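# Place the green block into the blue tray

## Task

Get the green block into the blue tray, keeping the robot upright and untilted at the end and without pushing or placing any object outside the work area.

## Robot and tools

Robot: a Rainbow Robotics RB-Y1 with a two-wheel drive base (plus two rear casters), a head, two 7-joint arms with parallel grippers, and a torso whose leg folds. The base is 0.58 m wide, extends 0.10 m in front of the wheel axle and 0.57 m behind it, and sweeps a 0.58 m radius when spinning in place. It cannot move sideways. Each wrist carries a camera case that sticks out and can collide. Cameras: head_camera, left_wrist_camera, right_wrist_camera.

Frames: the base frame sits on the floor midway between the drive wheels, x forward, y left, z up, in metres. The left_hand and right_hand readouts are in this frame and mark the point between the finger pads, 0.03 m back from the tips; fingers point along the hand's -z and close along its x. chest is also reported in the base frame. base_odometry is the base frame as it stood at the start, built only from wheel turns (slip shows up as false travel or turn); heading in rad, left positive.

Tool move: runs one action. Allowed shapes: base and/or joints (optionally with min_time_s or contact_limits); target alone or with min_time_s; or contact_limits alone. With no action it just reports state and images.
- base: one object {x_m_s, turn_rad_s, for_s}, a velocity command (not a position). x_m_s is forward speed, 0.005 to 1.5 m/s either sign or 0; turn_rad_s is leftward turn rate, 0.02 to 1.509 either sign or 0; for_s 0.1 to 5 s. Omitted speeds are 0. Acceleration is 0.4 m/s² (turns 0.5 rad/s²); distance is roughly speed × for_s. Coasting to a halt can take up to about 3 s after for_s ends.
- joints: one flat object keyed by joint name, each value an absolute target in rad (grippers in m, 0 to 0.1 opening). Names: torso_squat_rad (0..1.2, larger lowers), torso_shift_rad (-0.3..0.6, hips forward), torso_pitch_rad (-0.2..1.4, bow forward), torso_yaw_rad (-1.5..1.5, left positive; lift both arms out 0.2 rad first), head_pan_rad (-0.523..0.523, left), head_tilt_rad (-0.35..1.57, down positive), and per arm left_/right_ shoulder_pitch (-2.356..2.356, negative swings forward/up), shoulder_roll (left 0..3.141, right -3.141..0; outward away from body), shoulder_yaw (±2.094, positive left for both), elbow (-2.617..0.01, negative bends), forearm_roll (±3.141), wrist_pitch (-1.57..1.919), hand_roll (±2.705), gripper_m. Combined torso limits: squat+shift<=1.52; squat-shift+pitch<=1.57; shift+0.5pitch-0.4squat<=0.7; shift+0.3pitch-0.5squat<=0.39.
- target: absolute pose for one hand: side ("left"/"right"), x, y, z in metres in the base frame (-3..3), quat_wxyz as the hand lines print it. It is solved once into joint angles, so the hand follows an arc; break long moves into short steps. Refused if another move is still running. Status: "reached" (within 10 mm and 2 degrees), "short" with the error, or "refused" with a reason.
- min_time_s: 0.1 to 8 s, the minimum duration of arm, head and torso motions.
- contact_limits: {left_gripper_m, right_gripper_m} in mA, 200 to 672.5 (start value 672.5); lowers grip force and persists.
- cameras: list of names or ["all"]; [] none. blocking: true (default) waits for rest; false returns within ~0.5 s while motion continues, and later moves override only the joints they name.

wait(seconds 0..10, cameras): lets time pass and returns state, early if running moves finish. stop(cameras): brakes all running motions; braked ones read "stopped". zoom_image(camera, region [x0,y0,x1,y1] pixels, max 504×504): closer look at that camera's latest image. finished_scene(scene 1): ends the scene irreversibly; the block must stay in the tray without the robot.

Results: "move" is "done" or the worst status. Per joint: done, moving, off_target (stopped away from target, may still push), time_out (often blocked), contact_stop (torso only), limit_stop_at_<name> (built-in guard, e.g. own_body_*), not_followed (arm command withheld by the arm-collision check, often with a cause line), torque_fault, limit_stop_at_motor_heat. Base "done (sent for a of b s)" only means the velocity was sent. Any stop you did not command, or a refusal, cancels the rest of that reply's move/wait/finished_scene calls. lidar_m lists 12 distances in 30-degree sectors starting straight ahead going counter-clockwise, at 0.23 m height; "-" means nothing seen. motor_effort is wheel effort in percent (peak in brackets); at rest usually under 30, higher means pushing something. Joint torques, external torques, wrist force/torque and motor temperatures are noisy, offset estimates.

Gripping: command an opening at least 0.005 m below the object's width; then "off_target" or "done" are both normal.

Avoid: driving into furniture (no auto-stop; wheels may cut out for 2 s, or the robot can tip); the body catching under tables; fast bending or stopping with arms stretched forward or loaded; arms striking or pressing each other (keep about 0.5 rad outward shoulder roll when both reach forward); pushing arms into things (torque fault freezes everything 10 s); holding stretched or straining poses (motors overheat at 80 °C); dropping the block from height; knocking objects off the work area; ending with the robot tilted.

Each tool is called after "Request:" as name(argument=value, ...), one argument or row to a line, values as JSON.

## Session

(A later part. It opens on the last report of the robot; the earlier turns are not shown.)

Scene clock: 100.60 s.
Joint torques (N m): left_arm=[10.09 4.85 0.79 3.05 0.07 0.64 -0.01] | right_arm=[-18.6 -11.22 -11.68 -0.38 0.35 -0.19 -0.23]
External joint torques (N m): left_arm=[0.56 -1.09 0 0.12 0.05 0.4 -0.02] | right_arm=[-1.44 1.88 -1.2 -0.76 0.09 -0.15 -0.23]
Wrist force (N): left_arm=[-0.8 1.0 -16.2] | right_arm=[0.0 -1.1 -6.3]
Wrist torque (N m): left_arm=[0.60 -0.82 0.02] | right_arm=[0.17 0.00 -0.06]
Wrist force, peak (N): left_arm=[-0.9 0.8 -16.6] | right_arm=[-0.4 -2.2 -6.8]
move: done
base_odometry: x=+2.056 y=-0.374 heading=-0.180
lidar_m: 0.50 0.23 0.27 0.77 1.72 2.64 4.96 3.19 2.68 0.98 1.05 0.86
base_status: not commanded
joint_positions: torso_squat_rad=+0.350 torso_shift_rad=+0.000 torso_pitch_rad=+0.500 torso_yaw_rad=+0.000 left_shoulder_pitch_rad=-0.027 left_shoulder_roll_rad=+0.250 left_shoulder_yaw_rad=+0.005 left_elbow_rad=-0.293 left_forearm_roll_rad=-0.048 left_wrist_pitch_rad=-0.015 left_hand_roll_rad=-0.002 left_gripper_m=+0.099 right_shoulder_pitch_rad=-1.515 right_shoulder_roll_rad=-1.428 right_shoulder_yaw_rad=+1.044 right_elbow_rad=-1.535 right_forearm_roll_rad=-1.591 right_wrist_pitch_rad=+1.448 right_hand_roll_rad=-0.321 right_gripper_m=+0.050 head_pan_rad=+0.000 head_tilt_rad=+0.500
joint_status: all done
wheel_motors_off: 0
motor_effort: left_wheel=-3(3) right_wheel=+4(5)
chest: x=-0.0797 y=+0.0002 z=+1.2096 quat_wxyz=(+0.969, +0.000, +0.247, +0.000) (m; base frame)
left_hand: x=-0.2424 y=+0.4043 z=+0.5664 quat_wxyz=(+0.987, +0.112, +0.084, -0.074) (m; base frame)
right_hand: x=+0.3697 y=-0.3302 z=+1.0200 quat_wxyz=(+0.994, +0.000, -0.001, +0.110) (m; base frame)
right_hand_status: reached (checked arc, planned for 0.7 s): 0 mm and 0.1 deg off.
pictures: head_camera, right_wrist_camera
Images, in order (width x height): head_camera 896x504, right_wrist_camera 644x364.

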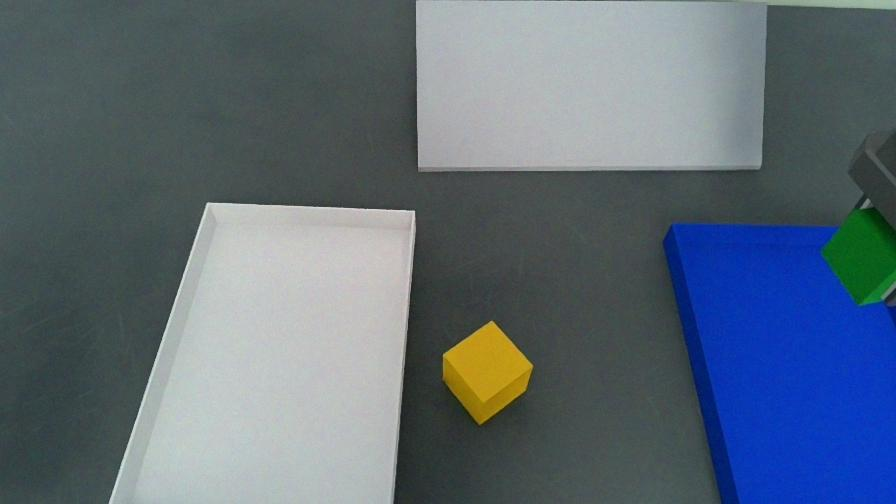

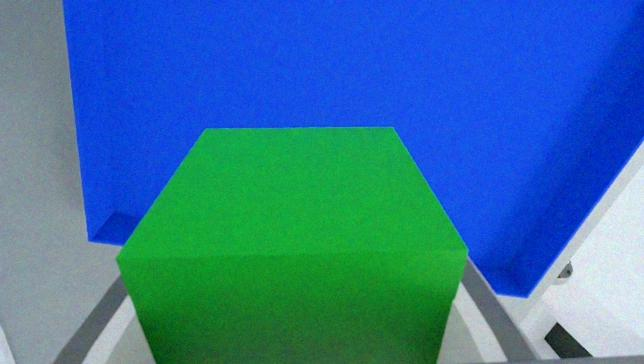

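Request:
move(
  target={"side": "right", "x": 0.37, "y": -0.33, "z": 0.927, "quat_wxyz": [0.994, 0, 0, 0.110]},
  min_time_s=1.3,
  cameras=["head_camera", "right_wrist_camera"],
)

Scene clock: 106.90 s.
Joint torques (N m): left_arm=[10.12 5.57 0.77 3.35 -0.12 0.48 0.06] | right_arm=[-17.86 -12.1 -8.27 0.61 0.61 -0.26 0.21]
External joint torques (N m): left_arm=[0.58 -0.38 -0.03 0.42 -0.14 0.24 0.05] | right_arm=[-0.3 2.07 1.55 0.74 0.36 -0.22 0.21]
Wrist force (N): left_arm=[-0.8 1.0 -15.5] | right_arm=[0.2 -0.9 -6.3]
Wrist torque (N m): left_arm=[0.62 -0.82 0.01] | right_arm=[0.15 0.01 -0.09]
Wrist force, peak (N): left_arm=[-0.4 0.9 -16.6] | right_arm=[0.2 -1.0 -6.7]
move: done
base_odometry: x=+2.056 y=-0.374 heading=-0.180
lidar_m: 0.49 0.24 0.28 0.77 1.72 2.65 4.96 3.18 2.67 0.98 1.04 0.87
base_status: not commanded
joint_positions: torso_squat_rad=+0.350 torso_shift_rad=+0.000 torso_pitch_rad=+0.500 torso_yaw_rad=+0.000 left_shoulder_pitch_rad=-0.027 left_shoulder_roll_rad=+0.250 left_shoulder_yaw_rad=+0.005 left_elbow_rad=-0.293 left_forearm_roll_rad=-0.048 left_wrist_pitch_rad=-0.015 left_hand_roll_rad=-0.002 left_gripper_m=+0.099 right_shoulder_pitch_rad=-1.387 right_shoulder_roll_rad=-1.303 right_shoulder_yaw_rad=+1.118 right_elbow_rad=-1.428 right_forearm_roll_rad=-1.495 right_wrist_pitch_rad=+1.256 right_hand_roll_rad=-0.297 right_gripper_m=+0.050 head_pan_rad=+0.000 head_tilt_rad=+0.500
joint_status: all done
wheel_motors_off: 0
motor_effort: left_wheel=-2(4) right_wheel=+3(5)
chest: x=-0.0797 y=+0.0002 z=+1.2096 quat_wxyz=(+0.969, +0.000, +0.247, +0.000) (m; base frame)
left_hand: x=-0.2424 y=+0.4043 z=+0.5664 quat_wxyz=(+0.987, +0.112, +0.084, -0.074) (m; base frame)
right_hand: x=+0.3701 y=-0.3301 z=+0.9273 quat_wxyz=(+0.994, +0.000, +0.000, +0.110) (m; base frame)
right_hand_status: reached (checked arc, planned for 1.3 s): 0 mm and 0.1 deg off.
pictures: head_camera, right_wrist_camera
Images, in order (width x height): head_camera 896x504, right_wrist_camera 644x364.

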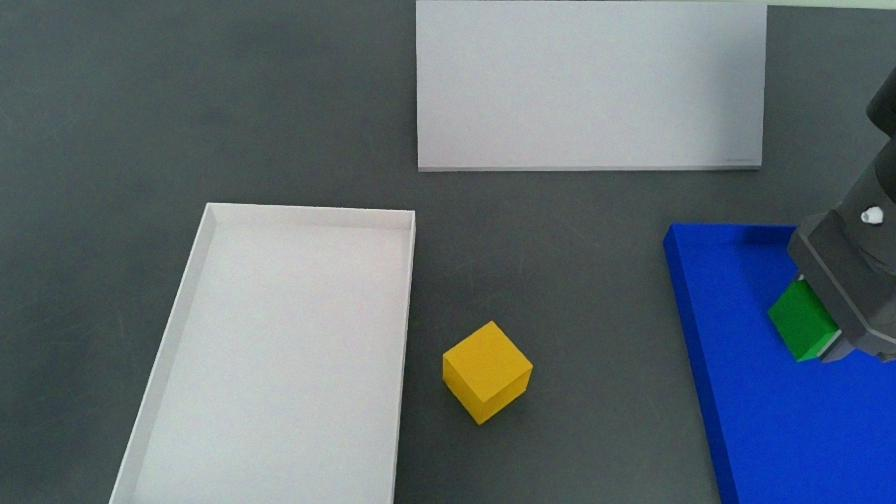

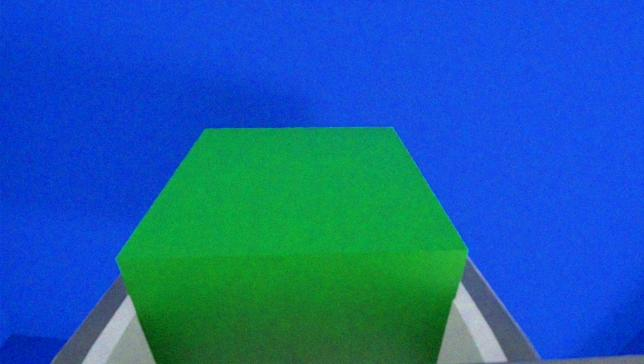

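Request:
move(
  target={"side": "right", "x": 0.37, "y": -0.33, "z": 0.915, "quat_wxyz": [0.994, 0, 0, 0.110]},
  min_time_s=1,
)

Scene clock: 110.80 s.
Joint torques (N m): left_arm=[9.76 5.15 0.99 2.93 -0.04 0.33 0.14] | right_arm=[-17.58 -11.82 -8.08 0.74 0.65 -0.33 0.19]
External joint torques (N m): left_arm=[0.22 -0.8 0.19 0 -0.06 0.09 0.12] | right_arm=[0.02 2.44 1.6 0.94 0.41 -0.29 0.19]
Wrist force (N): left_arm=[-0.4 0.9 -16.1] | right_arm=[0.1 -0.8 -6.2]
Wrist torque (N m): left_arm=[0.58 -0.75 0.04] | right_arm=[0.13 -0.01 -0.10]
Wrist force, peak (N): left_arm=[-1.1 0.9 -16.5] | right_arm=[0.1 -0.9 -6.5]
move: done
base_odometry: x=+2.056 y=-0.374 heading=-0.180
lidar_m: 0.51 0.24 0.28 0.76 1.71 2.65 4.96 3.18 2.67 0.97 1.04 0.87
base_status: not commanded
joint_positions: torso_squat_rad=+0.350 torso_shift_rad=+0.000 torso_pitch_rad=+0.500 torso_yaw_rad=+0.000 left_shoulder_pitch_rad=-0.027 left_shoulder_roll_rad=+0.250 left_shoulder_yaw_rad=+0.005 left_elbow_rad=-0.293 left_forearm_roll_rad=-0.048 left_wrist_pitch_rad=-0.015 left_hand_roll_rad=-0.002 left_gripper_m=+0.099 right_shoulder_pitch_rad=-1.373 right_shoulder_roll_rad=-1.284 right_shoulder_yaw_rad=+1.126 right_elbow_rad=-1.407 right_forearm_roll_rad=-1.484 right_wrist_pitch_rad=+1.233 right_hand_roll_rad=-0.291 right_gripper_m=+0.050 head_pan_rad=+0.000 head_tilt_rad=+0.500
joint_status: all done
wheel_motors_off: 0
motor_effort: left_wheel=-2(3) right_wheel=+3(6)
chest: x=-0.0797 y=+0.0002 z=+1.2096 quat_wxyz=(+0.969, +0.000, +0.247, +0.000) (m; base frame)
left_hand: x=-0.2424 y=+0.4043 z=+0.5664 quat_wxyz=(+0.987, +0.112, +0.084, -0.074) (m; base frame)
right_hand: x=+0.3698 y=-0.3301 z=+0.9157 quat_wxyz=(+0.994, +0.000, +0.000, +0.110) (m; base frame)
right_hand_status: reached (checked arc, planned for 1.0 s): 1 mm and 0.0 deg off.
pictures: none

Request:
move(
  target={"side": "right", "x": 0.37, "y": -0.33, "z": 0.910, "quat_wxyz": [0.994, 0, 0, 0.110]},
  min_time_s=0.6,
)

Request:
move(
  joints={"right_gripper_m": 0.095},
)

Request:
move(
  target={"side": "right", "x": 0.37, "y": -0.33, "z": 1.03, "quat_wxyz": [0.994, 0, 0, 0.110]},
  cameras=["head_camera", "right_wrist_camera"],
)

Scene clock: 114.90 s.
Joint torques (N m): left_arm=[10.59 5.33 0.79 2.99 -0.21 0.39 0.11] | right_arm=[-16.46 -11.15 -6.54 0.9 0.71 -0.18 0.19]
External joint torques (N m): left_arm=[1.05 -0.61 0 0.06 -0.23 0.14 0.1] | right_arm=[1.2 3.13 3.08 1.11 0.46 -0.13 0.19]
Wrist force (N): left_arm=[-1.4 0.8 -16.1] | right_arm=[-0.6 -0.3 -0.6]
Wrist torque (N m): left_arm=[0.61 -0.85 0.01] | right_arm=[0.06 -0.15 -0.09]
Wrist force, peak (N): left_arm=[-1.0 0.8 -16.7] | right_arm=[0.1 -0.8 -6.5]
move: done
base_odometry: x=+2.056 y=-0.374 heading=-0.180
lidar_m: 0.51 0.23 0.28 0.77 1.72 2.65 4.96 3.17 2.67 0.98 1.04 0.87
base_status: not commanded
joint_positions: torso_squat_rad=+0.350 torso_shift_rad=+0.000 torso_pitch_rad=+0.500 torso_yaw_rad=+0.000 left_shoulder_pitch_rad=-0.027 left_shoulder_roll_rad=+0.250 left_shoulder_yaw_rad=+0.005 left_elbow_rad=-0.293 left_forearm_roll_rad=-0.048 left_wrist_pitch_rad=-0.015 left_hand_roll_rad=-0.002 left_gripper_m=+0.099 right_shoulder_pitch_rad=-1.367 right_shoulder_roll_rad=-1.273 right_shoulder_yaw_rad=+1.129 right_elbow_rad=-1.394 right_forearm_roll_rad=-1.480 right_wrist_pitch_rad=+1.224 right_hand_roll_rad=-0.287 right_gripper_m=+0.050 head_pan_rad=+0.000 head_tilt_rad=+0.500
joint_status: all done
wheel_motors_off: 0
motor_effort: left_wheel=-2(4) right_wheel=+3(6)
chest: x=-0.0797 y=+0.0002 z=+1.2096 quat_wxyz=(+0.969, +0.000, +0.247, +0.000) (m; base frame)
left_hand: x=-0.2424 y=+0.4043 z=+0.5664 quat_wxyz=(+0.987, +0.112, +0.084, -0.074) (m; base frame)
right_hand: x=+0.3703 y=-0.3301 z=+0.9107 quat_wxyz=(+0.994, +0.000, -0.001, +0.110) (m; base frame)
right_hand_status: reached (checked arc, planned for 0.6 s): 1 mm and 0.1 deg off.
pictures: none

Scene clock: 115.90 s.
Joint torques (N m): left_arm=[9.66 5.45 0.75 3.18 -0.24 0.47 -0.03] | right_arm=[-17.54 -12.17 -7.25 0.7 0.5 -0.28 0.19]
External joint torques (N m): left_arm=[0.12 -0.49 -0.05 0.26 -0.27 0.22 -0.04] | right_arm=[0.12 2.11 2.36 0.91 0.26 -0.24 0.19]
Wrist force (N): left_arm=[-0.7 0.7 -15.9] | right_arm=[0.1 -0.9 -5.5]
Wrist torque (N m): left_arm=[0.63 -0.79 0.00] | right_arm=[0.14 -0.02 -0.10]
Wrist force, peak (N): left_arm=[-0.9 1.0 -16.5] | right_arm=[0.0 -0.9 -5.7]
move: done
base_odometry: x=+2.056 y=-0.374 heading=-0.180
lidar_m: 0.51 0.23 0.28 0.77 1.71 2.64 4.96 3.19 2.68 0.96 1.03 0.87
base_status: not commanded
joint_positions: torso_squat_rad=+0.350 torso_shift_rad=+0.000 torso_pitch_rad=+0.500 torso_yaw_rad=+0.000 left_shoulder_pitch_rad=-0.027 left_shoulder_roll_rad=+0.250 left_shoulder_yaw_rad=+0.005 left_elbow_rad=-0.293 left_forearm_roll_rad=-0.048 left_wrist_pitch_rad=-0.015 left_hand_roll_rad=-0.002 left_gripper_m=+0.099 right_shoulder_pitch_rad=-1.367 right_shoulder_roll_rad=-1.273 right_shoulder_yaw_rad=+1.129 right_elbow_rad=-1.394 right_forearm_roll_rad=-1.480 right_wrist_pitch_rad=+1.224 right_hand_roll_rad=-0.287 right_gripper_m=+0.095 head_pan_rad=+0.000 head_tilt_rad=+0.500
joint_status: all done
wheel_motors_off: 0
motor_effort: left_wheel=-2(3) right_wheel=+2(5)
chest: x=-0.0797 y=+0.0002 z=+1.2096 quat_wxyz=(+0.969, +0.000, +0.247, +0.000) (m; base frame)
left_hand: x=-0.2424 y=+0.4043 z=+0.5664 quat_wxyz=(+0.987, +0.112, +0.084, -0.074) (m; base frame)
right_hand: x=+0.3702 y=-0.3301 z=+0.9105 quat_wxyz=(+0.994, +0.000, -0.001, +0.110) (m; base frame)
pictures: none

Scene clock: 116.77 s.
Joint torques (N m): left_arm=[9.57 5.43 0.65 3.17 -0.13 0.4 0.04] | right_arm=[-16.85 -11.78 -9.37 -0.06 0.46 -0.24 -0.07]
External joint torques (N m): left_arm=[0.04 -0.51 -0.14 0.24 -0.15 0.16 0.03] | right_arm=[0.27 1.13 1.13 -0.51 0.21 -0.2 -0.07]
Wrist force (N): left_arm=[-0.4 0.8 -16.0] | right_arm=[-0.2 -1.3 -5.5]
Wrist torque (N m): left_arm=[0.61 -0.77 0.03] | right_arm=[0.19 -0.03 0.08]
Wrist force, peak (N): left_arm=[-0.3 0.4 -16.5] | right_arm=[-0.7 -1.1 -7.7]
move: done
base_odometry: x=+2.056 y=-0.374 heading=-0.180
lidar_m: 0.51 0.23 0.28 0.75 1.72 2.64 4.96 3.19 2.68 0.98 1.04 0.87
base_status: not commanded
joint_positions: torso_squat_rad=+0.350 torso_shift_rad=+0.000 torso_pitch_rad=+0.500 torso_yaw_rad=+0.000 left_shoulder_pitch_rad=-0.027 left_shoulder_roll_rad=+0.250 left_shoulder_yaw_rad=+0.005 left_elbow_rad=-0.293 left_forearm_roll_rad=-0.048 left_wrist_pitch_rad=-0.015 left_hand_roll_rad=-0.002 left_gripper_m=+0.099 right_shoulder_pitch_rad=-1.534 right_shoulder_roll_rad=-1.435 right_shoulder_yaw_rad=+1.038 right_elbow_rad=-1.534 right_forearm_roll_rad=-1.603 right_wrist_pitch_rad=+1.472 right_hand_roll_rad=-0.318 right_gripper_m=+0.095 head_pan_rad=+0.000 head_tilt_rad=+0.500
joint_status: all done
wheel_motors_off: 0
motor_effort: left_wheel=-2(4) right_wheel=+3(5)
chest: x=-0.0797 y=+0.0002 z=+1.2096 quat_wxyz=(+0.969, +0.000, +0.247, +0.000) (m; base frame)
left_hand: x=-0.2424 y=+0.4043 z=+0.5664 quat_wxyz=(+0.987, +0.112, +0.084, -0.074) (m; base frame)
right_hand: x=+0.3702 y=-0.3301 z=+1.0302 quat_wxyz=(+0.994, +0.000, +0.000, +0.110) (m; base frame)
right_hand_status: reached (checked arc, planned for 0.5 s): 0 mm and 0.0 deg off.
pictures: head_camera, right_wrist_camera
Images, in order (width x height): head_camera 896x504, right_wrist_camera 644x364.

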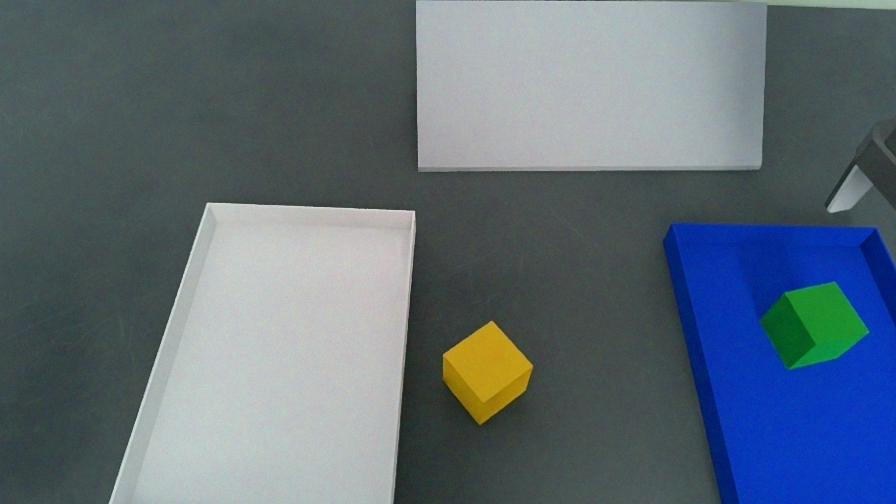

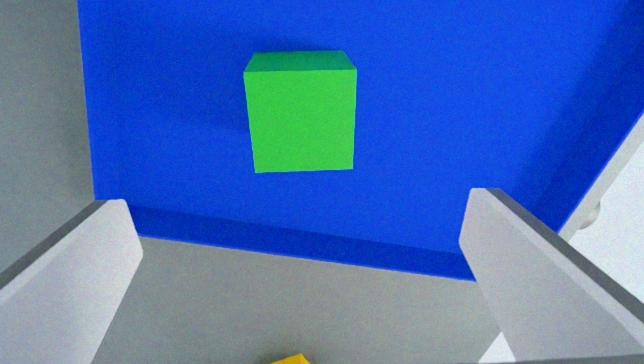

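Request:
finished_scene(
)

The scene is finished: the task was done.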